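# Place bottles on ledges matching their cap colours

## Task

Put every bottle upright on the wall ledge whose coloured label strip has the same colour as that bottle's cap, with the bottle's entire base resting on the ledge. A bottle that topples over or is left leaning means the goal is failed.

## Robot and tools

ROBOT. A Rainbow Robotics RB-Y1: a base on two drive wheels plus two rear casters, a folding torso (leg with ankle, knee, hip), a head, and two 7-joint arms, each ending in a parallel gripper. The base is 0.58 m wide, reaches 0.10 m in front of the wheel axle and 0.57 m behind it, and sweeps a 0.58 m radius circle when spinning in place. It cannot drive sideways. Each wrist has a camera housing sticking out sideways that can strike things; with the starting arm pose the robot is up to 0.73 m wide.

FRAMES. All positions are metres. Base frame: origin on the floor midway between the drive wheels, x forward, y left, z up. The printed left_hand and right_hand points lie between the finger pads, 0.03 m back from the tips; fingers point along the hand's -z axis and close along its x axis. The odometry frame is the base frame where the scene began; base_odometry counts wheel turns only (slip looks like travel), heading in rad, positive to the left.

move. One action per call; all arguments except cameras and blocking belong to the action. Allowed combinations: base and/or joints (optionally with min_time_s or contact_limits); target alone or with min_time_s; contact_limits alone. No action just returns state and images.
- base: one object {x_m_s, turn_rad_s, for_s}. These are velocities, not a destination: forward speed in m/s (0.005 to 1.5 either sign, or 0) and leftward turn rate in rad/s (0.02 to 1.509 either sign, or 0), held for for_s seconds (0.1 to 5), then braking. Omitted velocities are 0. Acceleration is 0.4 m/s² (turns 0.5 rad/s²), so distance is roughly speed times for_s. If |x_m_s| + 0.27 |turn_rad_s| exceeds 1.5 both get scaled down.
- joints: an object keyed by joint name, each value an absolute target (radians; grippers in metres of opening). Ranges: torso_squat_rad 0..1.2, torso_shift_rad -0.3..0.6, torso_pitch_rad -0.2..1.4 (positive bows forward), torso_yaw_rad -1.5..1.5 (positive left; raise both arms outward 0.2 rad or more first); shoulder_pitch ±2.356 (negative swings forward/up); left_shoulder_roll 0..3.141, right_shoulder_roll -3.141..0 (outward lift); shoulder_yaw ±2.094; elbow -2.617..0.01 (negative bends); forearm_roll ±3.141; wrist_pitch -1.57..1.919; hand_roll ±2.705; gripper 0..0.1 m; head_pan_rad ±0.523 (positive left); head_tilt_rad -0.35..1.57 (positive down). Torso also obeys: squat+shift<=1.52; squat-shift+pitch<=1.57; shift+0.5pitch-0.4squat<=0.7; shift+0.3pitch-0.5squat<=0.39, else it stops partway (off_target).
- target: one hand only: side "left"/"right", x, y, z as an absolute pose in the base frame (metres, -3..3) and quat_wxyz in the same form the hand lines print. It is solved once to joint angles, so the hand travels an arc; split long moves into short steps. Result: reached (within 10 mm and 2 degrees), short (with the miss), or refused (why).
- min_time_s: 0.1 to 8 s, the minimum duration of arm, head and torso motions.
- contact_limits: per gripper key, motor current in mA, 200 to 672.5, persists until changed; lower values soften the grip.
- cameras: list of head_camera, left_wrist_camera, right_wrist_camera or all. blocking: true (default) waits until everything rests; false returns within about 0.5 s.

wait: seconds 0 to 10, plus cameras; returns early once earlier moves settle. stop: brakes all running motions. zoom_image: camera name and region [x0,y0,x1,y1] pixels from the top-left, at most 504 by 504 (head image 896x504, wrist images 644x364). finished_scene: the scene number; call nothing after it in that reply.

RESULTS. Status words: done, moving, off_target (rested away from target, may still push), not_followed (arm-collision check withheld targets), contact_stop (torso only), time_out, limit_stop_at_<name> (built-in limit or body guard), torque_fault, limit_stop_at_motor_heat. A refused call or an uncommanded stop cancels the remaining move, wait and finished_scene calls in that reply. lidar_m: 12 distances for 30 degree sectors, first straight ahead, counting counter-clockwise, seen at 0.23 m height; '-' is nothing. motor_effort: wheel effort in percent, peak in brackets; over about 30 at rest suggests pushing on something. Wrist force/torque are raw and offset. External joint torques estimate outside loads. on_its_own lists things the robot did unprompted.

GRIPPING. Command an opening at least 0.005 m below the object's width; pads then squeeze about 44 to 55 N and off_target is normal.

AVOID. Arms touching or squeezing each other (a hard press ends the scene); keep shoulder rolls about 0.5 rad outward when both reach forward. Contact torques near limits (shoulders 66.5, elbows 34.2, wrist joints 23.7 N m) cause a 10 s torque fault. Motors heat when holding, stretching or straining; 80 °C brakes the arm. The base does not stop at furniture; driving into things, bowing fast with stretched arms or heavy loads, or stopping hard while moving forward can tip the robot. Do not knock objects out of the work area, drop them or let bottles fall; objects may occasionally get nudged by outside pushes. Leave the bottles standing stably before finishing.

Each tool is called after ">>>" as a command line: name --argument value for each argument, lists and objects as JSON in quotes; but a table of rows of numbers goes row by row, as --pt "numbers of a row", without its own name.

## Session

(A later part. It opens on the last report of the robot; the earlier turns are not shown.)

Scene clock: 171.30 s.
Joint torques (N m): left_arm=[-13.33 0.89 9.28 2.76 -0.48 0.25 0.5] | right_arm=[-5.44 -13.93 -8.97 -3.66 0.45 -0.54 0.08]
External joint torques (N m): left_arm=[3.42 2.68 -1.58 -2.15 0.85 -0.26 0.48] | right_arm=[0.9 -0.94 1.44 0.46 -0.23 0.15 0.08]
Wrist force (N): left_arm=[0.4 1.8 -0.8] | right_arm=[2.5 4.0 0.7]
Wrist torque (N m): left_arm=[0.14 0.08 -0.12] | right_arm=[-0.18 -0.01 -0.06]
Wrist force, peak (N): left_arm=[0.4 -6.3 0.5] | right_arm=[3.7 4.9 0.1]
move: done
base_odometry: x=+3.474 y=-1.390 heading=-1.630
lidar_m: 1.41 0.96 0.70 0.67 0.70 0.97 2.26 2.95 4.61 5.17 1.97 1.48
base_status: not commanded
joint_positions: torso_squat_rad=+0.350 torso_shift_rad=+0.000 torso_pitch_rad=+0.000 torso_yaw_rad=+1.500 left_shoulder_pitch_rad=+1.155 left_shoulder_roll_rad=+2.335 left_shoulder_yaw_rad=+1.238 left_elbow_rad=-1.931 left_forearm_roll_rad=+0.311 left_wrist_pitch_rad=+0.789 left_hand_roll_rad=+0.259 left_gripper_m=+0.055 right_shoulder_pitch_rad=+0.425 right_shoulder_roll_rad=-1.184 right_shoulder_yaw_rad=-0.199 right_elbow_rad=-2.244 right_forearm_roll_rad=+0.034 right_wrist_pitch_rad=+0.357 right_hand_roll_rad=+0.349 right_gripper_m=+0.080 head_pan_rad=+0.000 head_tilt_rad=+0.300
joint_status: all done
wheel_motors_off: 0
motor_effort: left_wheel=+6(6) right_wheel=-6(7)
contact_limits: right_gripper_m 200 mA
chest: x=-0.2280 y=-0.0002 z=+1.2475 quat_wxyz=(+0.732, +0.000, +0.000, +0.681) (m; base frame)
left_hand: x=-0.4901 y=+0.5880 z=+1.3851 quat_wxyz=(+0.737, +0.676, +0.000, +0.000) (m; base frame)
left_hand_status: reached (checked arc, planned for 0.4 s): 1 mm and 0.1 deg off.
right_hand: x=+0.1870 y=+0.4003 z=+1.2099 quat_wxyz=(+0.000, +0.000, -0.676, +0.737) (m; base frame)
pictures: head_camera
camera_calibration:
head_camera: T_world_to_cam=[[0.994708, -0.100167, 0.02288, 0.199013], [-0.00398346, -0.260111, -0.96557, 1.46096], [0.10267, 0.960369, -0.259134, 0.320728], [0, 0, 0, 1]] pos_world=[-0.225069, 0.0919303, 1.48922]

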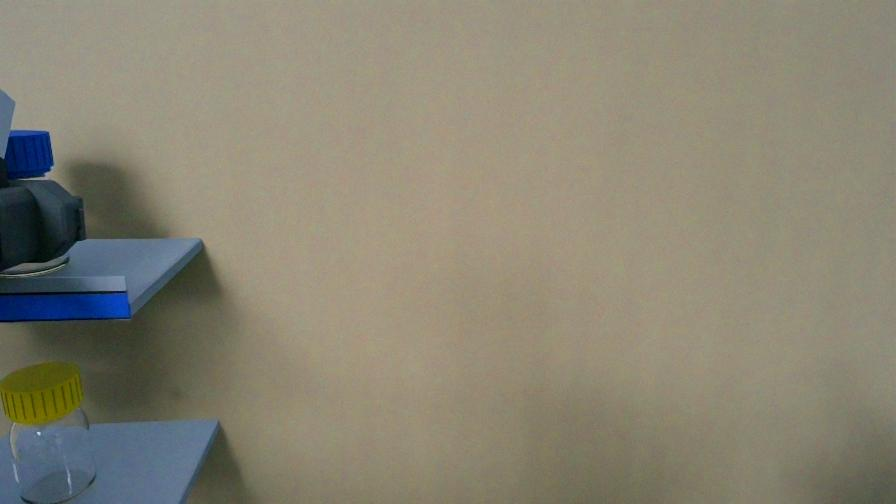

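>>> move --joints '{"left_gripper_m": 0.085}' --cameras '["left_wrist_camera"]'

>>> move --target '{"side": "left", "x": -0.49, "y": 0.585, "z": 1.393, "quat_wxyz": [0.7373, 0.6756, 0, 0]}' --min_time_s 0.5

>>> move --target '{"side": "left", "x": -0.49, "y": 0.50, "z": 1.396, "quat_wxyz": [0.7373, 0.6756, 0, 0]}' --min_time_s 0.8

>>> move --target '{"side": "left", "x": -0.49, "y": 0.41, "z": 1.396, "quat_wxyz": [0.7373, 0.6756, 0, 0]}' --min_time_s 0.8 --cameras '["head_camera", "left_wrist_camera"]'

Scene clock: 180.50 s.
Joint torques (N m): left_arm=[-16.91 0.01 9.73 4.15 -1.18 0.37 0.46] | right_arm=[-6.47 -14.17 -9.45 -3.84 0.35 -0.54 0.05]
External joint torques (N m): left_arm=[-0.16 1.81 -1.13 -0.76 0.15 -0.14 0.44] | right_arm=[-0.14 -1.19 0.95 0.29 -0.33 0.15 0.06]
Wrist force (N): left_arm=[0.8 -4.8 0.5] | right_arm=[3.3 4.5 0.2]
Wrist torque (N m): left_arm=[0.16 0.08 -0.14] | right_arm=[-0.22 0.07 -0.01]
Wrist force, peak (N): left_arm=[0.9 -5.4 0.5] | right_arm=[4.3 4.7 0.3]
move: done
base_odometry: x=+3.474 y=-1.390 heading=-1.630
lidar_m: 1.42 0.95 0.70 0.67 0.70 0.97 2.26 2.95 4.61 5.17 1.97 1.47
base_status: not commanded
joint_positions: torso_squat_rad=+0.350 torso_shift_rad=+0.000 torso_pitch_rad=+0.000 torso_yaw_rad=+1.500 left_shoulder_pitch_rad=+1.155 left_shoulder_roll_rad=+2.335 left_shoulder_yaw_rad=+1.238 left_elbow_rad=-1.932 left_forearm_roll_rad=+0.311 left_wrist_pitch_rad=+0.789 left_hand_roll_rad=+0.259 left_gripper_m=+0.085 right_shoulder_pitch_rad=+0.425 right_shoulder_roll_rad=-1.184 right_shoulder_yaw_rad=-0.199 right_elbow_rad=-2.244 right_forearm_roll_rad=+0.034 right_wrist_pitch_rad=+0.357 right_hand_roll_rad=+0.349 right_gripper_m=+0.080 head_pan_rad=+0.000 head_tilt_rad=+0.300
joint_status: all done
wheel_motors_off: 0
motor_effort: left_wheel=+6(6) right_wheel=-6(8)
contact_limits: right_gripper_m 200 mA
chest: x=-0.2280 y=-0.0002 z=+1.2475 quat_wxyz=(+0.732, +0.000, +0.000, +0.681) (m; base frame)
left_hand: x=-0.4901 y=+0.5880 z=+1.3846 quat_wxyz=(+0.737, +0.676, +0.000, +0.000) (m; base frame)
right_hand: x=+0.1870 y=+0.4003 z=+1.2099 quat_wxyz=(+0.000, +0.000, -0.676, +0.737) (m; base frame)
pictures: left_wrist_camera
camera_calibration:
left_wrist_camera: T_world_to_cam=[[0.999344, -0.0361685, -0.00169229, 0.512268], [-0.0210173, -0.541387, -0.840511, 1.49908], [0.0294838, 0.839996, -0.541792, 0.34498], [0, 0, 0, 1]] pos_world=[-0.490596, 0.54033, 1.44777]

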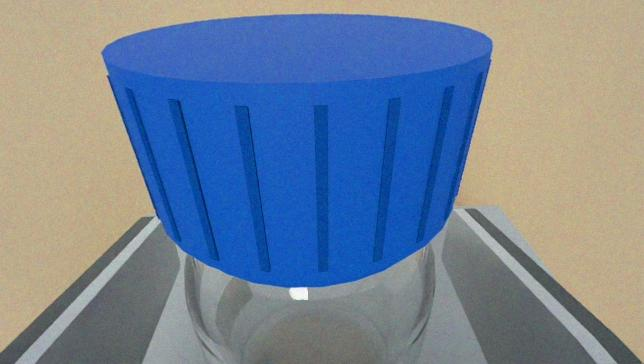

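Scene clock: 181.33 s.
Joint torques (N m): left_arm=[-18.06 -1.81 12.16 4.09 -1.19 0.18 0.05] | right_arm=[-5.77 -13.89 -9.11 -3.74 0.67 -0.57 -0.02]
External joint torques (N m): left_arm=[-1.52 -0.35 1.32 -0.9 0.14 -0.28 0.03] | right_arm=[0.57 -0.91 1.3 0.39 -0.01 0.12 -0.01]
Wrist force (N): left_arm=[0.8 -4.6 0.7] | right_arm=[3.0 5.0 0.5]
Wrist torque (N m): left_arm=[0.14 0.10 -0.02] | right_arm=[-0.30 0.04 -0.06]
Wrist force, peak (N): left_arm=[1.1 -5.0 0.5] | right_arm=[3.0 5.0 0.5]
move: done
base_odometry: x=+3.474 y=-1.390 heading=-1.630
lidar_m: 1.42 0.95 0.70 0.67 0.70 0.97 2.26 2.95 4.62 5.17 1.97 1.47
base_status: not commanded
joint_positions: torso_squat_rad=+0.350 torso_shift_rad=+0.000 torso_pitch_rad=+0.000 torso_yaw_rad=+1.500 left_shoulder_pitch_rad=+1.132 left_shoulder_roll_rad=+2.324 left_shoulder_yaw_rad=+1.240 left_elbow_rad=-1.936 left_forearm_roll_rad=+0.345 left_wrist_pitch_rad=+0.786 left_hand_roll_rad=+0.229 left_gripper_m=+0.085 right_shoulder_pitch_rad=+0.425 right_shoulder_roll_rad=-1.184 right_shoulder_yaw_rad=-0.199 right_elbow_rad=-2.244 right_forearm_roll_rad=+0.034 right_wrist_pitch_rad=+0.357 right_hand_roll_rad=+0.349 right_gripper_m=+0.080 head_pan_rad=+0.000 head_tilt_rad=+0.300
joint_status: all done
wheel_motors_off: 0
motor_effort: left_wheel=+6(7) right_wheel=-6(8)
contact_limits: right_gripper_m 200 mA
chest: x=-0.2280 y=-0.0002 z=+1.2475 quat_wxyz=(+0.732, +0.000, +0.000, +0.681) (m; base frame)
left_hand: x=-0.4899 y=+0.5851 z=+1.3928 quat_wxyz=(+0.737, +0.676, +0.000, +0.000) (m; base frame)
left_hand_status: reached (checked arc, planned for 0.5 s): 0 mm and 0.1 deg off.
right_hand: x=+0.1870 y=+0.4003 z=+1.2099 quat_wxyz=(+0.000, +0.000, -0.676, +0.737) (m; base frame)
pictures: none

Scene clock: 182.53 s.
Joint torques (N m): left_arm=[-12.81 2.53 10.91 4.47 -1.64 0.04 0.23] | right_arm=[-5.94 -14.16 -9.54 -3.78 0.65 -0.55 0.14]
External joint torques (N m): left_arm=[-0.81 1.21 0.88 -0.18 -0.06 -0.25 0.22] | right_arm=[0.4 -1.18 0.87 0.35 -0.03 0.14 0.15]
Wrist force (N): left_arm=[0.6 -4.9 0.7] | right_arm=[3.5 4.0 0.5]
Wrist torque (N m): left_arm=[0.15 0.07 -0.02] | right_arm=[-0.17 0.09 -0.05]
Wrist force, peak (N): left_arm=[1.3 -5.7 0.4] | right_arm=[3.6 5.2 -0.1]
move: done
base_odometry: x=+3.474 y=-1.390 heading=-1.630
lidar_m: 1.42 0.94 0.70 0.67 0.70 0.97 2.26 2.95 4.61 5.17 1.97 1.47
base_status: not commanded
joint_positions: torso_squat_rad=+0.350 torso_shift_rad=+0.000 torso_pitch_rad=+0.000 torso_yaw_rad=+1.500 left_shoulder_pitch_rad=+1.042 left_shoulder_roll_rad=+2.088 left_shoulder_yaw_rad=+1.263 left_elbow_rad=-2.305 left_forearm_roll_rad=+0.412 left_wrist_pitch_rad=+0.957 left_hand_roll_rad=+0.149 left_gripper_m=+0.085 right_shoulder_pitch_rad=+0.425 right_shoulder_roll_rad=-1.184 right_shoulder_yaw_rad=-0.199 right_elbow_rad=-2.244 right_forearm_roll_rad=+0.034 right_wrist_pitch_rad=+0.357 right_hand_roll_rad=+0.349 right_gripper_m=+0.080 head_pan_rad=+0.000 head_tilt_rad=+0.300
joint_status: all done
wheel_motors_off: 0
motor_effort: left_wheel=+7(7) right_wheel=-6(8)
contact_limits: right_gripper_m 200 mA
chest: x=-0.2280 y=-0.0002 z=+1.2475 quat_wxyz=(+0.732, +0.000, +0.000, +0.681) (m; base frame)
left_hand: x=-0.4900 y=+0.5002 z=+1.3959 quat_wxyz=(+0.737, +0.676, +0.000, +0.000) (m; base frame)
left_hand_status: reached (checked arc, planned for 0.8 s): 0 mm and 0.0 deg off.
right_hand: x=+0.1870 y=+0.4003 z=+1.2099 quat_wxyz=(+0.000, +0.000, -0.676, +0.737) (m; base frame)
pictures: none

Scene clock: 183.67 s.
Joint torques (N m): left_arm=[-7.89 4.75 8.95 4.88 -1.75 -0.16 0.31] | right_arm=[-5.64 -14.03 -9.37 -3.66 0.59 -0.54 0]
External joint torques (N m): left_arm=[-0.78 0.52 0.81 -0.29 -0.04 -0.09 0.3] | right_arm=[0.69 -1.05 1.04 0.47 -0.08 0.15 0]
Wrist force (N): left_arm=[0.6 -4.7 0.4] | right_arm=[3.3 3.9 0.7]
Wrist torque (N m): left_arm=[0.14 0.08 0.01] | right_arm=[-0.17 0.15 -0.04]
Wrist force, peak (N): left_arm=[0.9 -5.5 0.2] | right_arm=[3.5 5.1 1.2]
move: short
base_odometry: x=+3.474 y=-1.390 heading=-1.630
lidar_m: 1.42 0.95 0.70 0.67 0.71 0.97 2.26 2.95 4.62 5.17 1.97 1.46
base_status: not commanded
joint_positions: torso_squat_rad=+0.350 torso_shift_rad=+0.000 torso_pitch_rad=+0.000 torso_yaw_rad=+1.500 left_shoulder_pitch_rad=+0.932 left_shoulder_roll_rad=+1.818 left_shoulder_yaw_rad=+1.357 left_elbow_rad=-2.617 left_forearm_roll_rad=+0.654 left_wrist_pitch_rad=+1.072 left_hand_roll_rad=-0.027 left_gripper_m=+0.085 right_shoulder_pitch_rad=+0.425 right_shoulder_roll_rad=-1.184 right_shoulder_yaw_rad=-0.199 right_elbow_rad=-2.244 right_forearm_roll_rad=+0.034 right_wrist_pitch_rad=+0.357 right_hand_roll_rad=+0.349 right_gripper_m=+0.080 head_pan_rad=+0.000 head_tilt_rad=+0.300
joint_status: all done
wheel_motors_off: 0
motor_effort: left_wheel=+7(7) right_wheel=-7(8)
contact_limits: right_gripper_m 200 mA
chest: x=-0.2280 y=-0.0002 z=+1.2475 quat_wxyz=(+0.732, +0.000, +0.000, +0.681) (m; base frame)
left_hand: x=-0.4902 y=+0.4108 z=+1.3964 quat_wxyz=(+0.750, +0.661, -0.006, -0.005) (m; base frame)
left_hand_status: short (checked arc, as near as the solve gets, planned for 0.8 s): 1 mm and 2.4 deg off. The place is met; only the turn is off.
right_hand: x=+0.1870 y=+0.4003 z=+1.2099 quat_wxyz=(+0.000, +0.000, -0.676, +0.737) (m; base frame)
pictures: head_camera, left_wrist_camera
camera_calibration:
head_camera: T_world_to_cam=[[0.994708, -0.100138, 0.0229862, 0.198865], [-0.00387382, -0.260123, -0.965568, 1.46091], [0.102669, 0.960369, -0.259134, 0.320607], [0, 0, 0, 1]] pos_world=[-0.225069, 0.0920303, 1.48912]
left_wrist_camera: T_world_to_cam=[[0.998628, -0.0523536, 0.00122759, 0.508262], [-0.0290881, -0.574034, -0.818315, 1.3915], [0.0435464, 0.817156, -0.574769, 0.562469], [0, 0, 0, 1]] pos_world=[-0.491582, 0.36575, 1.46135]

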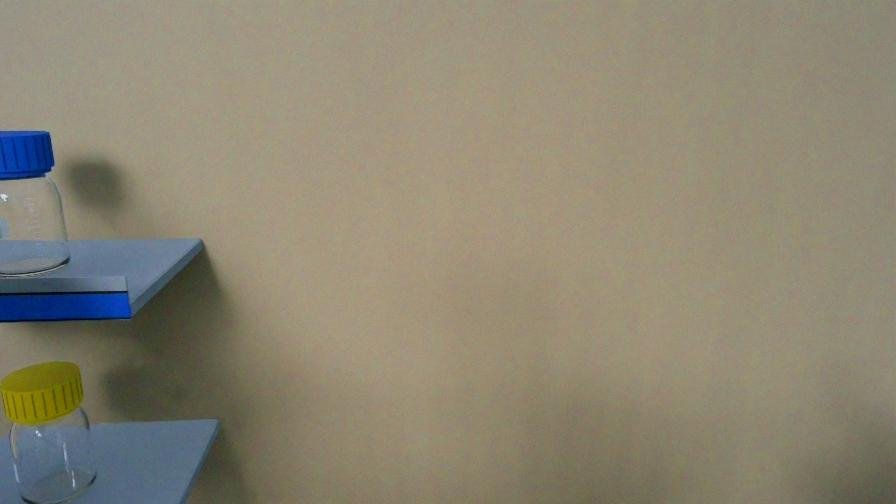

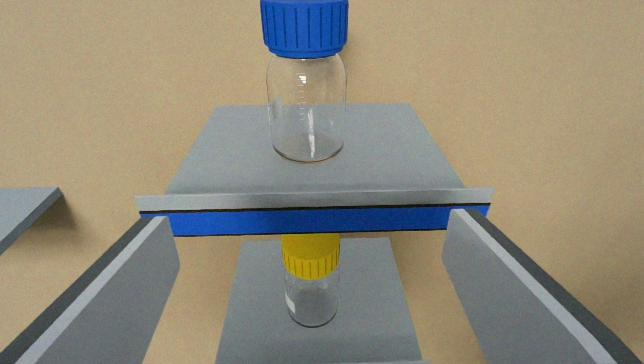

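>>> move --base '{"x_m_s": -0.4, "for_s": 1.95}'

>>> move --target '{"side": "left", "x": -0.46, "y": 0.39, "z": 1.22, "quat_wxyz": [0.766, 0.6428, 0, 0]}' --min_time_s 1.5 --cameras '["head_camera", "left_wrist_camera", "right_wrist_camera"]'

Scene clock: 190.23 s.
Joint torques (N m): left_arm=[-7.8 4.91 9.07 4.78 -1.76 0.01 0.36] | right_arm=[-5.69 -14.09 -9.59 -3.55 0.65 -0.69 0.2]
External joint torques (N m): left_arm=[-0.69 0.67 0.92 -0.38 -0.04 0.07 0.34] | right_arm=[0.65 -1.11 0.82 0.58 -0.03 0.01 0.21]
Wrist force (N): left_arm=[0.8 -4.7 0.4] | right_arm=[3.4 4.7 0.3]
Wrist torque (N m): left_arm=[0.15 0.10 -0.03] | right_arm=[-0.30 0.12 -0.05]
Wrist force, peak (N): left_arm=[1.2 -5.1 0.4] | right_arm=[3.6 5.4 0.4]
move: done
base_odometry: x=+3.520 y=-0.605 heading=-1.629
lidar_m: 2.20 0.97 0.70 0.68 0.71 0.98 1.49 2.18 2.99 5.17 2.75 2.24
base_status: done (sent for 1.97 of 1.97 s)
joint_positions: torso_squat_rad=+0.350 torso_shift_rad=+0.000 torso_pitch_rad=+0.000 torso_yaw_rad=+1.500 left_shoulder_pitch_rad=+0.932 left_shoulder_roll_rad=+1.818 left_shoulder_yaw_rad=+1.357 left_elbow_rad=-2.617 left_forearm_roll_rad=+0.654 left_wrist_pitch_rad=+1.072 left_hand_roll_rad=-0.027 left_gripper_m=+0.085 right_shoulder_pitch_rad=+0.425 right_shoulder_roll_rad=-1.184 right_shoulder_yaw_rad=-0.199 right_elbow_rad=-2.244 right_forearm_roll_rad=+0.034 right_wrist_pitch_rad=+0.357 right_hand_roll_rad=+0.349 right_gripper_m=+0.080 head_pan_rad=+0.000 head_tilt_rad=+0.300
joint_status: not commanded
wheel_motors_off: 0
motor_effort: left_wheel=+10(29) right_wheel=-6(27)
contact_limits: right_gripper_m 200 mA
chest: x=-0.2280 y=-0.0002 z=+1.2475 quat_wxyz=(+0.732, +0.000, +0.000, +0.681) (m; base frame)
left_hand: x=-0.4903 y=+0.4108 z=+1.3963 quat_wxyz=(+0.750, +0.661, -0.006, -0.005) (m; base frame)
right_hand: x=+0.1870 y=+0.4003 z=+1.2099 quat_wxyz=(+0.000, +0.000, -0.676, +0.737) (m; base frame)
pictures: none

Scene clock: 192.07 s.
Joint torques (N m): left_arm=[-13.02 -2.83 3.79 -3.19 -1.26 1.1 0.19] | right_arm=[-5.97 -13.9 -9.1 -3.89 0.45 -0.6 0.13]
External joint torques (N m): left_arm=[-1.34 1.21 -1.56 -0.32 0.21 -0.26 0.18] | right_arm=[0.36 -0.92 1.31 0.24 -0.23 0.1 0.14]
Wrist force (N): left_arm=[0.8 -4.7 1.6] | right_arm=[2.7 5.0 0.5]
Wrist torque (N m): left_arm=[0.15 0.09 -0.14] | right_arm=[-0.32 0.00 -0.08]
Wrist force, peak (N): left_arm=[1.3 -5.4 1.9] | right_arm=[3.9 5.1 0.2]
move: short
base_odometry: x=+3.520 y=-0.605 heading=-1.629
lidar_m: 2.20 0.97 0.70 0.68 0.71 0.99 1.49 2.17 2.99 5.16 2.75 2.25
base_status: not commanded
joint_positions: torso_squat_rad=+0.350 torso_shift_rad=+0.000 torso_pitch_rad=+0.000 torso_yaw_rad=+1.500 left_shoulder_pitch_rad=+1.545 left_shoulder_roll_rad=+2.479 left_shoulder_yaw_rad=+0.713 left_elbow_rad=-2.617 left_forearm_roll_rad=-0.766 left_wrist_pitch_rad=+1.800 left_hand_roll_rad=+0.737 left_gripper_m=+0.085 right_shoulder_pitch_rad=+0.425 right_shoulder_roll_rad=-1.184 right_shoulder_yaw_rad=-0.199 right_elbow_rad=-2.244 right_forearm_roll_rad=+0.034 right_wrist_pitch_rad=+0.357 right_hand_roll_rad=+0.349 right_gripper_m=+0.080 head_pan_rad=+0.000 head_tilt_rad=+0.300
joint_status: all done
wheel_motors_off: 0
motor_effort: left_wheel=+10(10) right_wheel=-6(8)
contact_limits: right_gripper_m 200 mA
chest: x=-0.2280 y=-0.0002 z=+1.2475 quat_wxyz=(+0.732, +0.000, +0.000, +0.681) (m; base frame)
left_hand: x=-0.4601 y=+0.3907 z=+1.2196 quat_wxyz=(+0.671, +0.740, -0.032, -0.027) (m; base frame)
left_hand_status: short (checked arc, as near as the solve gets, planned for 1.5 s): 1 mm and 16.3 deg off. The place is met; only the turn is off.
right_hand: x=+0.1870 y=+0.4003 z=+1.2099 quat_wxyz=(+0.000, +0.000, -0.676, +0.737) (m; base frame)
pictures: head_camera, left_wrist_camera, right_wrist_camera
camera_calibration:
head_camera: T_world_to_cam=[[0.994698, -0.100206, 0.0231086, 0.198787], [-0.00377401, -0.260133, -0.965565, 1.46093], [0.102767, 0.960359, -0.259132, 0.320637], [0, 0, 0, 1]] pos_world=[-0.22517, 0.0920306, 1.48912]
left_wrist_camera: T_world_to_cam=[[0.993023, -0.117804, -0.00516093, 0.508163], [-0.0493976, -0.375856, -0.925361, 1.27997], [0.107071, 0.91916, -0.379053, 0.226642], [0, 0, 0, 1]] pos_world=[-0.465657, 0.332627, 1.27296]
right_wrist_camera: T_world_to_cam=[[0.998518, -0.0123699, 0.0529923, -0.250615], [0.0364961, -0.570103, -0.820762, 1.24151], [0.0403638, 0.82148, -0.568806, 0.424031], [0, 0, 0, 1]] pos_world=[0.187818, 0.356357, 1.27346]

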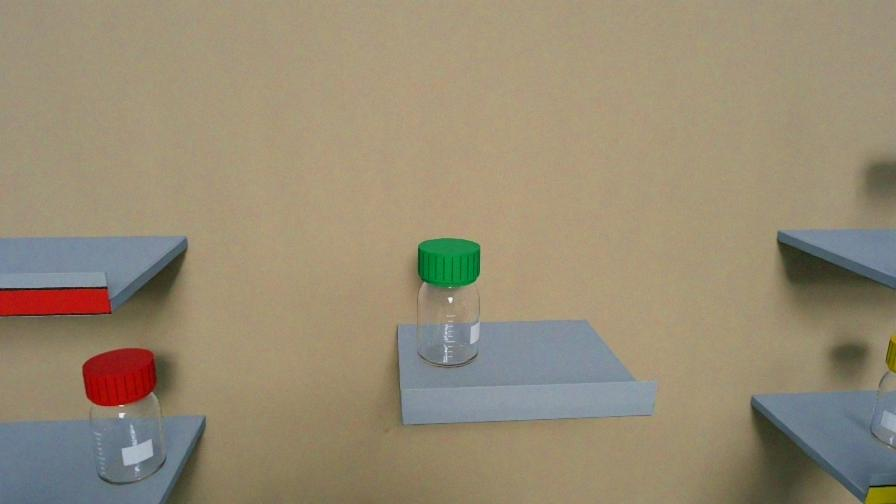

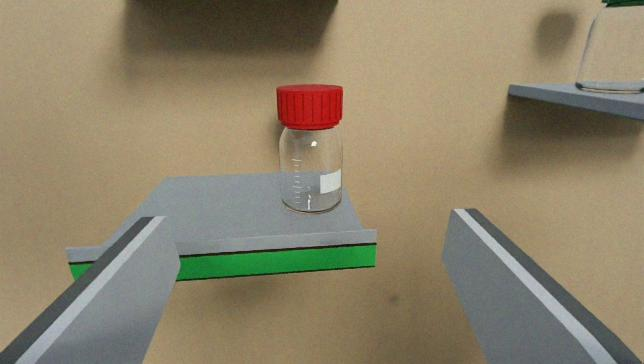

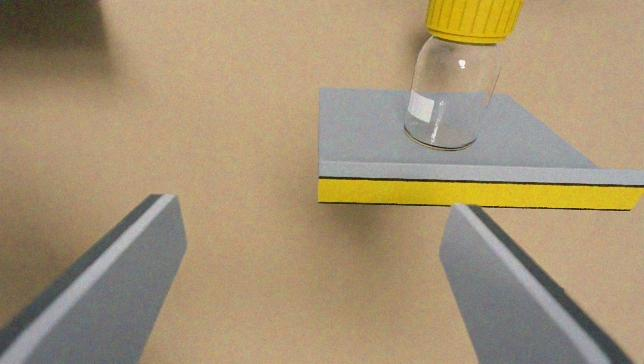

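>>> move --joints '{"left_shoulder_pitch_rad": 0.963, "left_shoulder_roll_rad": 0.196, "left_shoulder_yaw_rad": 0.014, "left_elbow_rad": -2.348, "left_forearm_roll_rad": -0.348, "left_wrist_pitch_rad": -0.181, "left_hand_roll_rad": -0.957, "left_gripper_m": 0.1}' --min_time_s 2

>>> move --target '{"side": "left", "x": -0.45, "y": 0.40, "z": 1.21, "quat_wxyz": [0.766, 0.6428, 0, 0]}' --min_time_s 1.5 --cameras '["left_wrist_camera"]'

Scene clock: 195.97 s.
Joint torques (N m): left_arm=[4.33 3.91 1.89 -9.8 0.18 -1.45 0.46] | right_arm=[-5.24 -14.09 -9.36 -3.69 0.7 -0.46 0.06]
External joint torques (N m): left_arm=[0.87 0.89 -0.75 0.5 -0.16 0.21 0.45] | right_arm=[1.1 -1.11 1.05 0.43 0.02 0.24 0.07]
Wrist force (N): left_arm=[0.6 -4.6 1.0] | right_arm=[3.1 4.4 1.1]
Wrist torque (N m): left_arm=[0.12 0.09 -0.03] | right_arm=[-0.26 0.04 -0.06]
Wrist force, peak (N): left_arm=[3.1 -4.5 1.1] | right_arm=[3.9 4.9 0.7]
move: done
base_odometry: x=+3.520 y=-0.605 heading=-1.629
lidar_m: 2.19 0.96 0.71 0.68 0.71 0.99 1.49 2.18 2.99 5.16 2.75 2.25
base_status: not commanded
joint_positions: torso_squat_rad=+0.350 torso_shift_rad=+0.000 torso_pitch_rad=+0.000 torso_yaw_rad=+1.500 left_shoulder_pitch_rad=+0.963 left_shoulder_roll_rad=+0.196 left_shoulder_yaw_rad=+0.014 left_elbow_rad=-2.348 left_forearm_roll_rad=-0.348 left_wrist_pitch_rad=-0.181 left_hand_roll_rad=-0.957 left_gripper_m=+0.100 right_shoulder_pitch_rad=+0.425 right_shoulder_roll_rad=-1.184 right_shoulder_yaw_rad=-0.199 right_elbow_rad=-2.244 right_forearm_roll_rad=+0.034 right_wrist_pitch_rad=+0.357 right_hand_roll_rad=+0.349 right_gripper_m=+0.080 head_pan_rad=+0.000 head_tilt_rad=+0.300
joint_status: all done
wheel_motors_off: 0
motor_effort: left_wheel=+10(11) right_wheel=-6(7)
contact_limits: right_gripper_m 200 mA
chest: x=-0.2280 y=-0.0002 z=+1.2475 quat_wxyz=(+0.732, +0.000, +0.000, +0.681) (m; base frame)
left_hand: x=-0.5199 y=+0.2891 z=+1.0802 quat_wxyz=(+0.704, +0.711, +0.001, +0.000) (m; base frame)
right_hand: x=+0.1870 y=+0.4003 z=+1.2099 quat_wxyz=(+0.000, +0.000, -0.676, +0.737) (m; base frame)
pictures: none

Scene clock: 197.80 s.
Joint torques (N m): left_arm=[-5.28 4.46 0.66 -9.77 -0.7 -1.76 0.02] | right_arm=[-5.77 -13.58 -9.63 -3.6 0.5 -0.62 0.15]
External joint torques (N m): left_arm=[-0.24 1.48 -2.27 -0.47 -0.07 -0.02 0.01] | right_arm=[0.57 -0.6 0.78 0.53 -0.18 0.08 0.15]
Wrist force (N): left_arm=[0.6 -4.7 1.4] | right_arm=[2.9 4.5 0.6]
Wrist torque (N m): left_arm=[0.14 0.07 -0.01] | right_arm=[-0.28 0.10 -0.07]
Wrist force, peak (N): left_arm=[0.3 -5.1 1.6] | right_arm=[3.4 5.1 -0.7]
move: short
base_odometry: x=+3.520 y=-0.605 heading=-1.629
lidar_m: 2.20 0.96 0.71 0.68 0.71 0.98 1.48 2.17 2.99 5.16 2.75 2.25
base_status: not commanded
joint_positions: torso_squat_rad=+0.350 torso_shift_rad=+0.000 torso_pitch_rad=+0.000 torso_yaw_rad=+1.500 left_shoulder_pitch_rad=+0.307 left_shoulder_roll_rad=+0.355 left_shoulder_yaw_rad=-0.151 left_elbow_rad=-2.617 left_forearm_roll_rad=-0.311 left_wrist_pitch_rad=+0.754 left_hand_roll_rad=-1.032 left_gripper_m=+0.100 right_shoulder_pitch_rad=+0.425 right_shoulder_roll_rad=-1.184 right_shoulder_yaw_rad=-0.199 right_elbow_rad=-2.244 right_forearm_roll_rad=+0.034 right_wrist_pitch_rad=+0.357 right_hand_roll_rad=+0.349 right_gripper_m=+0.080 head_pan_rad=+0.000 head_tilt_rad=+0.300
joint_status: all done
wheel_motors_off: 0
motor_effort: left_wheel=+10(10) right_wheel=-7(8)
contact_limits: right_gripper_m 200 mA
chest: x=-0.2280 y=-0.0002 z=+1.2475 quat_wxyz=(+0.732, +0.000, +0.000, +0.681) (m; base frame)
left_hand: x=-0.4502 y=+0.4009 z=+1.2094 quat_wxyz=(+0.698, +0.716, -0.004, -0.003) (m; base frame)
left_hand_status: short (checked arc, as near as the solve gets, planned for 1.5 s): 1 mm and 11.5 deg off. The place is met; only the turn is off.
right_hand: x=+0.1870 y=+0.4003 z=+1.2099 quat_wxyz=(+0.000, +0.000, -0.676, +0.737) (m; base frame)
pictures: left_wrist_camera
camera_calibration:
left_wrist_camera: T_world_to_cam=[[0.998929, -0.0459936, -0.00510178, 0.473196], [-0.0249664, -0.442824, -0.896261, 1.2776], [0.0389631, 0.895428, -0.443498, 0.269203], [0, 0, 0, 1]] pos_world=[-0.451281, 0.346466, 1.26687]

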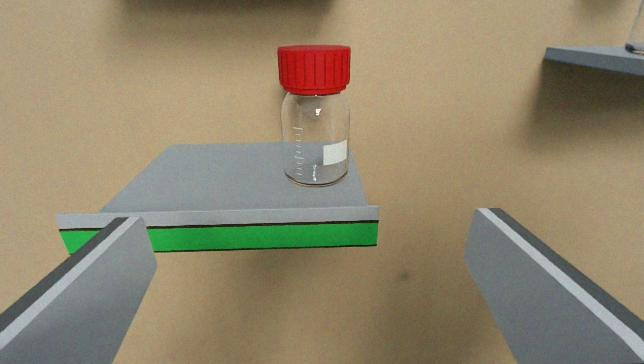

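>>> move --target '{"side": "left", "x": -0.447, "y": 0.475, "z": 1.2, "quat_wxyz": [0.766, 0.6428, 0, 0]}' --min_time_s 1.0

>>> move --target '{"side": "left", "x": -0.446, "y": 0.54, "z": 1.199, "quat_wxyz": [0.766, 0.6428, 0, 0]}' --min_time_s 0.8 --cameras '["head_camera", "left_wrist_camera"]'

Scene clock: 200.73 s.
Joint torques (N m): left_arm=[-10.82 6.23 5.29 -7.62 -0.85 -2.11 -0.01] | right_arm=[-5.82 -14.03 -9.17 -3.81 0.49 -0.77 -0.04]
External joint torques (N m): left_arm=[0.06 1.58 0.93 0.32 -0.07 -0.31 -0.03] | right_arm=[0.51 -1.04 1.24 0.32 -0.19 -0.07 -0.04]
Wrist force (N): left_arm=[0.8 -4.6 0.2] | right_arm=[3.8 4.7 0.4]
Wrist torque (N m): left_arm=[0.14 0.09 -0.02] | right_arm=[-0.29 0.14 -0.04]
Wrist force, peak (N): left_arm=[0.4 -5.3 1.0] | right_arm=[3.3 5.6 0.3]
move: done
base_odometry: x=+3.520 y=-0.605 heading=-1.629
lidar_m: 2.20 0.95 0.71 0.68 0.71 0.99 1.49 2.17 2.99 5.16 2.75 2.25
base_status: not commanded
joint_positions: torso_squat_rad=+0.350 torso_shift_rad=+0.000 torso_pitch_rad=+0.000 torso_yaw_rad=+1.500 left_shoulder_pitch_rad=-0.084 left_shoulder_roll_rad=+0.416 left_shoulder_yaw_rad=-0.099 left_elbow_rad=-2.413 left_forearm_roll_rad=-0.093 left_wrist_pitch_rad=+1.116 left_hand_roll_rad=-1.083 left_gripper_m=+0.100 right_shoulder_pitch_rad=+0.425 right_shoulder_roll_rad=-1.184 right_shoulder_yaw_rad=-0.199 right_elbow_rad=-2.244 right_forearm_roll_rad=+0.034 right_wrist_pitch_rad=+0.357 right_hand_roll_rad=+0.349 right_gripper_m=+0.080 head_pan_rad=+0.000 head_tilt_rad=+0.300
joint_status: all done
wheel_motors_off: 0
motor_effort: left_wheel=+10(11) right_wheel=-6(7)
contact_limits: right_gripper_m 200 mA
chest: x=-0.2280 y=-0.0002 z=+1.2475 quat_wxyz=(+0.732, +0.000, +0.000, +0.681) (m; base frame)
left_hand: x=-0.4468 y=+0.4748 z=+1.2002 quat_wxyz=(+0.766, +0.643, +0.000, +0.000) (m; base frame)
left_hand_status: reached (checked arc, planned for 1.0 s): 0 mm and 0.1 deg off.
right_hand: x=+0.1870 y=+0.4003 z=+1.2099 quat_wxyz=(+0.000, +0.000, -0.676, +0.737) (m; base frame)
pictures: none

Scene clock: 201.87 s.
Joint torques (N m): left_arm=[-14.59 6.78 6.16 -7.97 -0.8 -1.9 0.14] | right_arm=[-5.95 -14.16 -9.52 -3.89 0.76 -0.54 -0.01]
External joint torques (N m): left_arm=[-0.08 1.16 1.18 0.33 -0.06 -0.1 0.13] | right_arm=[0.38 -1.17 0.89 0.23 0.09 0.16 0]
Wrist force (N): left_arm=[0.7 -4.3 0.0] | right_arm=[2.5 4.0 -0.4]
Wrist torque (N m): left_arm=[0.08 0.07 -0.13] | right_arm=[-0.20 -0.06 -0.01]
Wrist force, peak (N): left_arm=[0.6 -5.3 -0.2] | right_arm=[3.8 4.5 -0.2]
move: done
base_odometry: x=+3.520 y=-0.605 heading=-1.629
lidar_m: 2.20 0.96 0.70 0.67 0.71 0.98 1.48 2.17 2.99 5.17 2.74 2.25
base_status: not commanded
joint_positions: torso_squat_rad=+0.350 torso_shift_rad=+0.000 torso_pitch_rad=+0.000 torso_yaw_rad=+1.500 left_shoulder_pitch_rad=-0.268 left_shoulder_roll_rad=+0.418 left_shoulder_yaw_rad=-0.089 left_elbow_rad=-2.140 left_forearm_roll_rad=-0.064 left_wrist_pitch_rad=+1.026 left_hand_roll_rad=-1.080 left_gripper_m=+0.100 right_shoulder_pitch_rad=+0.425 right_shoulder_roll_rad=-1.184 right_shoulder_yaw_rad=-0.199 right_elbow_rad=-2.244 right_forearm_roll_rad=+0.034 right_wrist_pitch_rad=+0.357 right_hand_roll_rad=+0.349 right_gripper_m=+0.080 head_pan_rad=+0.000 head_tilt_rad=+0.300
joint_status: all done
wheel_motors_off: 0
motor_effort: left_wheel=+10(10) right_wheel=-7(8)
contact_limits: right_gripper_m 200 mA
chest: x=-0.2280 y=-0.0002 z=+1.2475 quat_wxyz=(+0.732, +0.000, +0.000, +0.681) (m; base frame)
left_hand: x=-0.4458 y=+0.5400 z=+1.1992 quat_wxyz=(+0.766, +0.643, +0.000, +0.000) (m; base frame)
left_hand_status: reached (checked arc, planned for 0.8 s): 0 mm and 0.0 deg off.
right_hand: x=+0.1870 y=+0.4003 z=+1.2099 quat_wxyz=(+0.000, +0.000, -0.676, +0.737) (m; base frame)
pictures: head_camera, left_wrist_camera
camera_calibration:
head_camera: T_world_to_cam=[[0.994709, -0.100111, 0.0230819, 0.19881], [-0.00377504, -0.260134, -0.965565, 1.46091], [0.102668, 0.960369, -0.259135, 0.320714], [0, 0, 0, 1]] pos_world=[-0.22517, 0.0919302, 1.48912]
left_wrist_camera: T_world_to_cam=[[0.999323, -0.0367813, 0.00118632, 0.462814], [-0.0216197, -0.612868, -0.789889, 1.29581], [0.0297802, 0.789328, -0.613249, 0.396631], [0, 0, 0, 1]] pos_world=[-0.446298, 0.498113, 1.26623]

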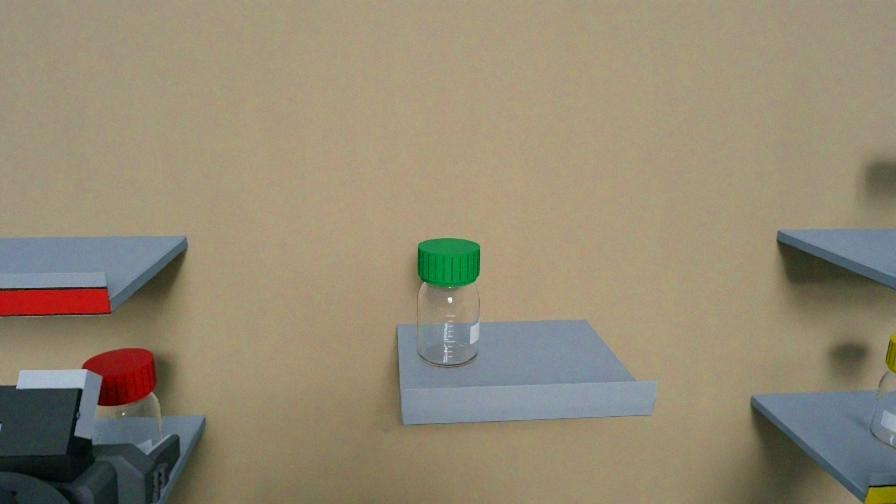

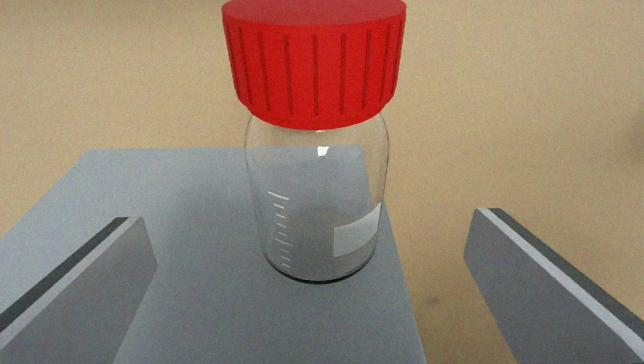

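>>> move --target '{"side": "left", "x": -0.444, "y": 0.602, "z": 1.196, "quat_wxyz": [0.766, 0.6428, 0, 0]}' --min_time_s 0.8

>>> move --target '{"side": "left", "x": -0.444, "y": 0.602, "z": 1.189, "quat_wxyz": [0.766, 0.6428, 0, 0]}' --min_time_s 0.5 --cameras '["head_camera", "left_wrist_camera"]'

Scene clock: 203.57 s.
Joint torques (N m): left_arm=[-18.1 6.72 5.43 -8.45 -0.6 -1.81 0.26] | right_arm=[-6.02 -13.91 -9.8 -3.78 0.5 -0.78 -0.14]
External joint torques (N m): left_arm=[-0.25 0.14 0.17 0.37 0.06 -0.01 0.24] | right_arm=[0.31 -0.93 0.61 0.34 -0.18 -0.09 -0.13]
Wrist force (N): left_arm=[0.8 -4.5 -0.1] | right_arm=[2.8 4.3 0.9]
Wrist torque (N m): left_arm=[0.11 0.09 -0.15] | right_arm=[-0.22 0.05 -0.01]
Wrist force, peak (N): left_arm=[1.7 -5.4 -0.4] | right_arm=[3.7 4.6 0.5]
move: done
base_odometry: x=+3.520 y=-0.605 heading=-1.629
lidar_m: 2.20 0.95 0.71 0.68 0.71 0.98 1.48 2.17 2.99 5.17 2.75 2.25
base_status: not commanded
joint_positions: torso_squat_rad=+0.350 torso_shift_rad=+0.000 torso_pitch_rad=+0.000 torso_yaw_rad=+1.500 left_shoulder_pitch_rad=-0.440 left_shoulder_roll_rad=+0.412 left_shoulder_yaw_rad=-0.089 left_elbow_rad=-1.845 left_forearm_roll_rad=-0.053 left_wrist_pitch_rad=+0.903 left_hand_roll_rad=-1.079 left_gripper_m=+0.100 right_shoulder_pitch_rad=+0.425 right_shoulder_roll_rad=-1.184 right_shoulder_yaw_rad=-0.199 right_elbow_rad=-2.244 right_forearm_roll_rad=+0.034 right_wrist_pitch_rad=+0.357 right_hand_roll_rad=+0.349 right_gripper_m=+0.080 head_pan_rad=+0.000 head_tilt_rad=+0.300
joint_status: all done
wheel_motors_off: 0
motor_effort: left_wheel=+10(11) right_wheel=-7(8)
contact_limits: right_gripper_m 200 mA
chest: x=-0.2280 y=-0.0002 z=+1.2475 quat_wxyz=(+0.732, +0.000, +0.000, +0.681) (m; base frame)
left_hand: x=-0.4440 y=+0.6020 z=+1.1964 quat_wxyz=(+0.766, +0.643, +0.000, +0.000) (m; base frame)
left_hand_status: reached (checked arc, planned for 0.8 s): 0 mm and 0.0 deg off.
right_hand: x=+0.1870 y=+0.4003 z=+1.2099 quat_wxyz=(+0.000, +0.000, -0.676, +0.737) (m; base frame)
pictures: none

Scene clock: 204.40 s.
Joint torques (N m): left_arm=[-17.7 5.9 2.98 -8.33 -0.95 -2.15 0.62] | right_arm=[-5.86 -13.96 -9.24 -3.73 0.53 -0.77 0]
External joint torques (N m): left_arm=[0.05 -0.59 -2.22 0.61 -0.3 -0.36 0.61] | right_arm=[0.48 -0.97 1.17 0.4 -0.14 -0.07 0.01]
Wrist force (N): left_arm=[0.9 -4.5 0.1] | right_arm=[3.2 5.2 0.2]
Wrist torque (N m): left_arm=[0.12 0.10 -0.14] | right_arm=[-0.35 0.09 -0.04]
Wrist force, peak (N): left_arm=[0.8 -4.9 0.1] | right_arm=[3.2 5.2 0.2]
move: done
base_odometry: x=+3.520 y=-0.605 heading=-1.629
lidar_m: 2.20 0.95 0.70 0.68 0.72 0.99 1.49 2.17 2.99 5.16 2.75 2.25
base_status: not commanded
joint_positions: torso_squat_rad=+0.350 torso_shift_rad=+0.000 torso_pitch_rad=+0.000 torso_yaw_rad=+1.500 left_shoulder_pitch_rad=-0.427 left_shoulder_roll_rad=+0.406 left_shoulder_yaw_rad=-0.092 left_elbow_rad=-1.837 left_forearm_roll_rad=-0.063 left_wrist_pitch_rad=+0.883 left_hand_roll_rad=-1.075 left_gripper_m=+0.100 right_shoulder_pitch_rad=+0.425 right_shoulder_roll_rad=-1.184 right_shoulder_yaw_rad=-0.199 right_elbow_rad=-2.244 right_forearm_roll_rad=+0.034 right_wrist_pitch_rad=+0.357 right_hand_roll_rad=+0.349 right_gripper_m=+0.080 head_pan_rad=+0.000 head_tilt_rad=+0.300
joint_status: all done
wheel_motors_off: 0
motor_effort: left_wheel=+10(10) right_wheel=-6(8)
contact_limits: right_gripper_m 200 mA
chest: x=-0.2280 y=-0.0002 z=+1.2475 quat_wxyz=(+0.732, +0.000, +0.000, +0.681) (m; base frame)
left_hand: x=-0.4442 y=+0.6020 z=+1.1895 quat_wxyz=(+0.766, +0.643, +0.000, +0.000) (m; base frame)
left_hand_status: reached (checked arc, planned for 0.5 s): 1 mm and 0.0 deg off.
right_hand: x=+0.1870 y=+0.4003 z=+1.2099 quat_wxyz=(+0.000, +0.000, -0.676, +0.737) (m; base frame)
pictures: head_camera, left_wrist_camera
camera_calibration:
head_camera: T_world_to_cam=[[0.994698, -0.100206, 0.0231086, 0.198777], [-0.00377401, -0.260133, -0.965565, 1.46091], [0.102767, 0.960359, -0.259132, 0.320733], [0, 0, 0, 1]] pos_world=[-0.22517, 0.0919306, 1.48912]
left_wrist_camera: T_world_to_cam=[[0.999344, -0.0362023, 0.00111433, 0.46328], [-0.0213177, -0.612778, -0.789967, 1.32638], [0.0292815, 0.789425, -0.613148, 0.341434], [0, 0, 0, 1]] pos_world=[-0.444698, 0.560014, 1.25663]

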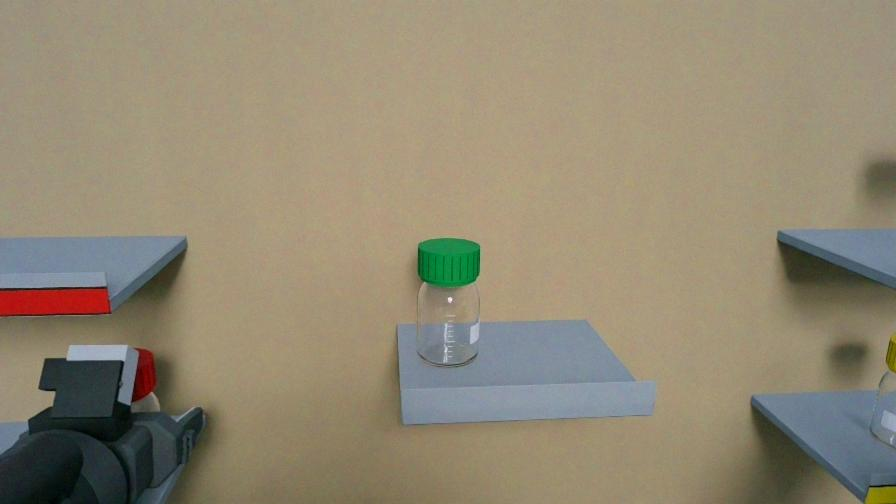

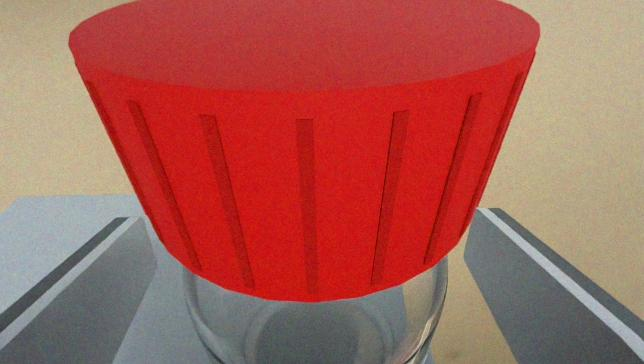

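>>> move --joints '{"left_gripper_m": 0.04}'

>>> move --target '{"side": "left", "x": -0.444, "y": 0.60, "z": 1.217, "quat_wxyz": [0.766, 0.6428, 0, 0]}' --min_time_s 0.7 --cameras '["head_camera", "left_wrist_camera"]'

>>> zoom_image --camera "head_camera" --region '[0, 220, 220, 504]'

Scene clock: 206.17 s.
Joint torques (N m): left_arm=[-18.01 6.34 2.75 -8.01 -0.98 -1.79 0.49] | right_arm=[-5.63 -13.98 -9.39 -3.65 0.45 -0.73 0.2]
External joint torques (N m): left_arm=[-0.26 -0.16 -2.46 0.93 -0.33 0 0.48] | right_arm=[0.71 -0.99 1.02 0.47 -0.23 -0.03 0.2]
Wrist force (N): left_arm=[1.3 -3.9 -0.1] | right_arm=[3.2 4.8 0.2]
Wrist torque (N m): left_arm=[0.11 0.06 -0.09] | right_arm=[-0.31 0.07 -0.03]
Wrist force, peak (N): left_arm=[1.2 -4.8 0.2] | right_arm=[3.9 4.8 0.8]
move: off_target
base_odometry: x=+3.520 y=-0.605 heading=-1.629
lidar_m: 2.20 0.96 0.70 0.68 0.71 0.99 1.49 2.17 3.00 5.17 2.75 2.25
base_status: not commanded
joint_positions: torso_squat_rad=+0.350 torso_shift_rad=+0.000 torso_pitch_rad=+0.000 torso_yaw_rad=+1.500 left_shoulder_pitch_rad=-0.427 left_shoulder_roll_rad=+0.406 left_shoulder_yaw_rad=-0.092 left_elbow_rad=-1.837 left_forearm_roll_rad=-0.063 left_wrist_pitch_rad=+0.883 left_hand_roll_rad=-1.075 left_gripper_m=+0.055 right_shoulder_pitch_rad=+0.425 right_shoulder_roll_rad=-1.184 right_shoulder_yaw_rad=-0.199 right_elbow_rad=-2.244 right_forearm_roll_rad=+0.034 right_wrist_pitch_rad=+0.357 right_hand_roll_rad=+0.349 right_gripper_m=+0.080 head_pan_rad=+0.000 head_tilt_rad=+0.300
joint_status: left_gripper_m off_target (ended at +0.055, target +0.040)
wheel_motors_off: 0
motor_effort: left_wheel=+10(11) right_wheel=-7(8)
contact_limits: right_gripper_m 200 mA
chest: x=-0.2280 y=-0.0002 z=+1.2475 quat_wxyz=(+0.732, +0.000, +0.000, +0.681) (m; base frame)
left_hand: x=-0.4441 y=+0.6020 z=+1.1895 quat_wxyz=(+0.766, +0.643, +0.000, +0.000) (m; base frame)
right_hand: x=+0.1870 y=+0.4003 z=+1.2099 quat_wxyz=(+0.000, +0.000, -0.676, +0.737) (m; base frame)
pictures: none

Scene clock: 207.20 s.
Joint torques (N m): left_arm=[-20.29 8.7 6.94 -9.85 -0.71 -1.89 -0.18] | right_arm=[-5.38 -13.99 -8.97 -3.92 0.35 -0.58 -0.07]
External joint torques (N m): left_arm=[-2.3 1.91 1.57 -1.39 -0.02 -0.09 -0.19] | right_arm=[0.95 -1 1.44 0.2 -0.33 0.12 -0.06]
Wrist force (N): left_arm=[0.7 -6.0 -0.2] | right_arm=[3.1 4.6 0.8]
Wrist torque (N m): left_arm=[0.11 0.06 -0.03] | right_arm=[-0.27 0.06 -0.03]
Wrist force, peak (N): left_arm=[0.9 -6.5 -0.3] | right_arm=[4.1 5.0 0.8]
move: done
base_odometry: x=+3.520 y=-0.605 heading=-1.629
lidar_m: 2.20 0.96 0.71 0.68 0.71 0.99 1.49 2.18 2.99 5.17 2.75 2.24
base_status: not commanded
joint_positions: torso_squat_rad=+0.350 torso_shift_rad=+0.000 torso_pitch_rad=+0.000 torso_yaw_rad=+1.500 left_shoulder_pitch_rad=-0.470 left_shoulder_roll_rad=+0.428 left_shoulder_yaw_rad=-0.080 left_elbow_rad=-1.879 left_forearm_roll_rad=-0.027 left_wrist_pitch_rad=+0.962 left_hand_roll_rad=-1.089 left_gripper_m=+0.055 right_shoulder_pitch_rad=+0.425 right_shoulder_roll_rad=-1.184 right_shoulder_yaw_rad=-0.199 right_elbow_rad=-2.244 right_forearm_roll_rad=+0.034 right_wrist_pitch_rad=+0.357 right_hand_roll_rad=+0.349 right_gripper_m=+0.080 head_pan_rad=+0.000 head_tilt_rad=+0.300
joint_status: all done
wheel_motors_off: 0
motor_effort: left_wheel=+10(11) right_wheel=-7(8)
contact_limits: right_gripper_m 200 mA
chest: x=-0.2280 y=-0.0002 z=+1.2475 quat_wxyz=(+0.732, +0.000, +0.000, +0.681) (m; base frame)
left_hand: x=-0.4433 y=+0.5997 z=+1.2160 quat_wxyz=(+0.765, +0.644, +0.000, -0.001) (m; base frame)
left_hand_status: reached (checked arc, planned for 0.7 s): 1 mm and 0.3 deg off.
right_hand: x=+0.1870 y=+0.4003 z=+1.2099 quat_wxyz=(+0.000, +0.000, -0.676, +0.737) (m; base frame)
pictures: head_camera, left_wrist_camera
camera_calibration:
head_camera: T_world_to_cam=[[0.994698, -0.100206, 0.0231086, 0.198777], [-0.00377401, -0.260133, -0.965565, 1.46091], [0.102767, 0.960359, -0.259132, 0.320733], [0, 0, 0, 1]] pos_world=[-0.22517, 0.0919306, 1.48912]
left_wrist_camera: T_world_to_cam=[[0.999289, -0.0376896, 0.000354744, 0.464043], [-0.0227216, -0.60989, -0.79216, 1.34624], [0.0300726, 0.79159, -0.610313, 0.355001], [0, 0, 0, 1]] pos_world=[-0.443801, 0.557532, 1.28293]

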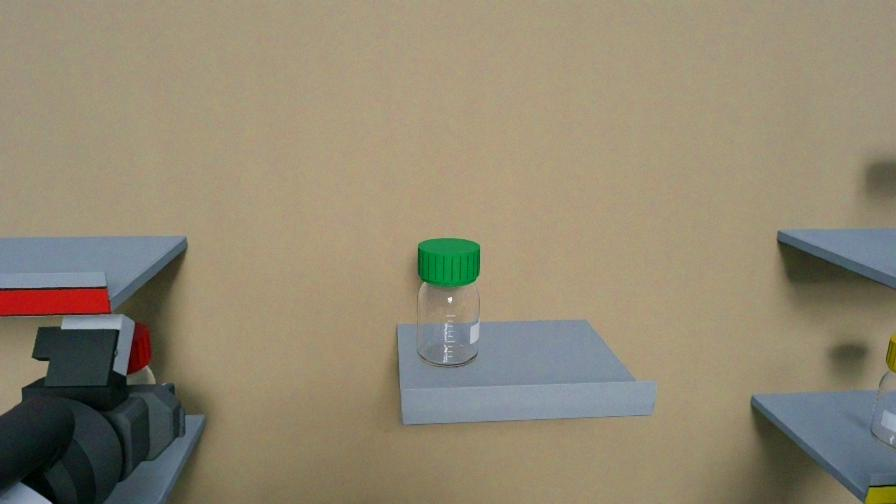

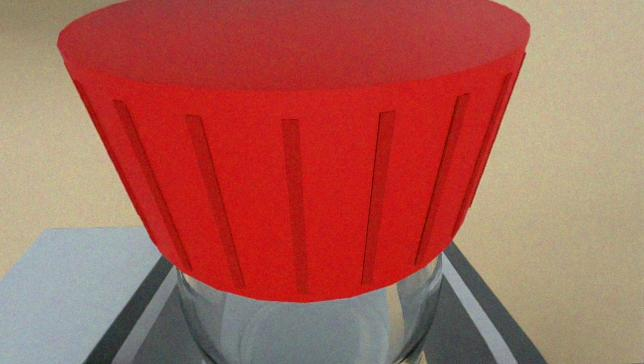

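Scaled by 1.775 from the camera's 896x504 image, which has a finer 1280x720 frame.

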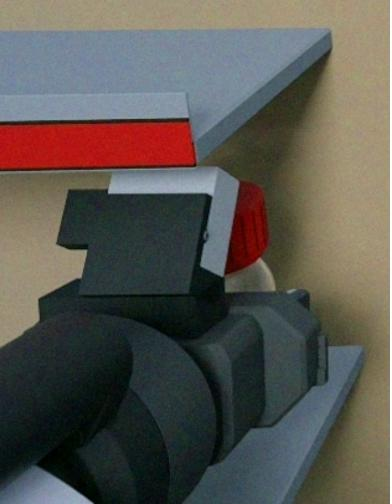

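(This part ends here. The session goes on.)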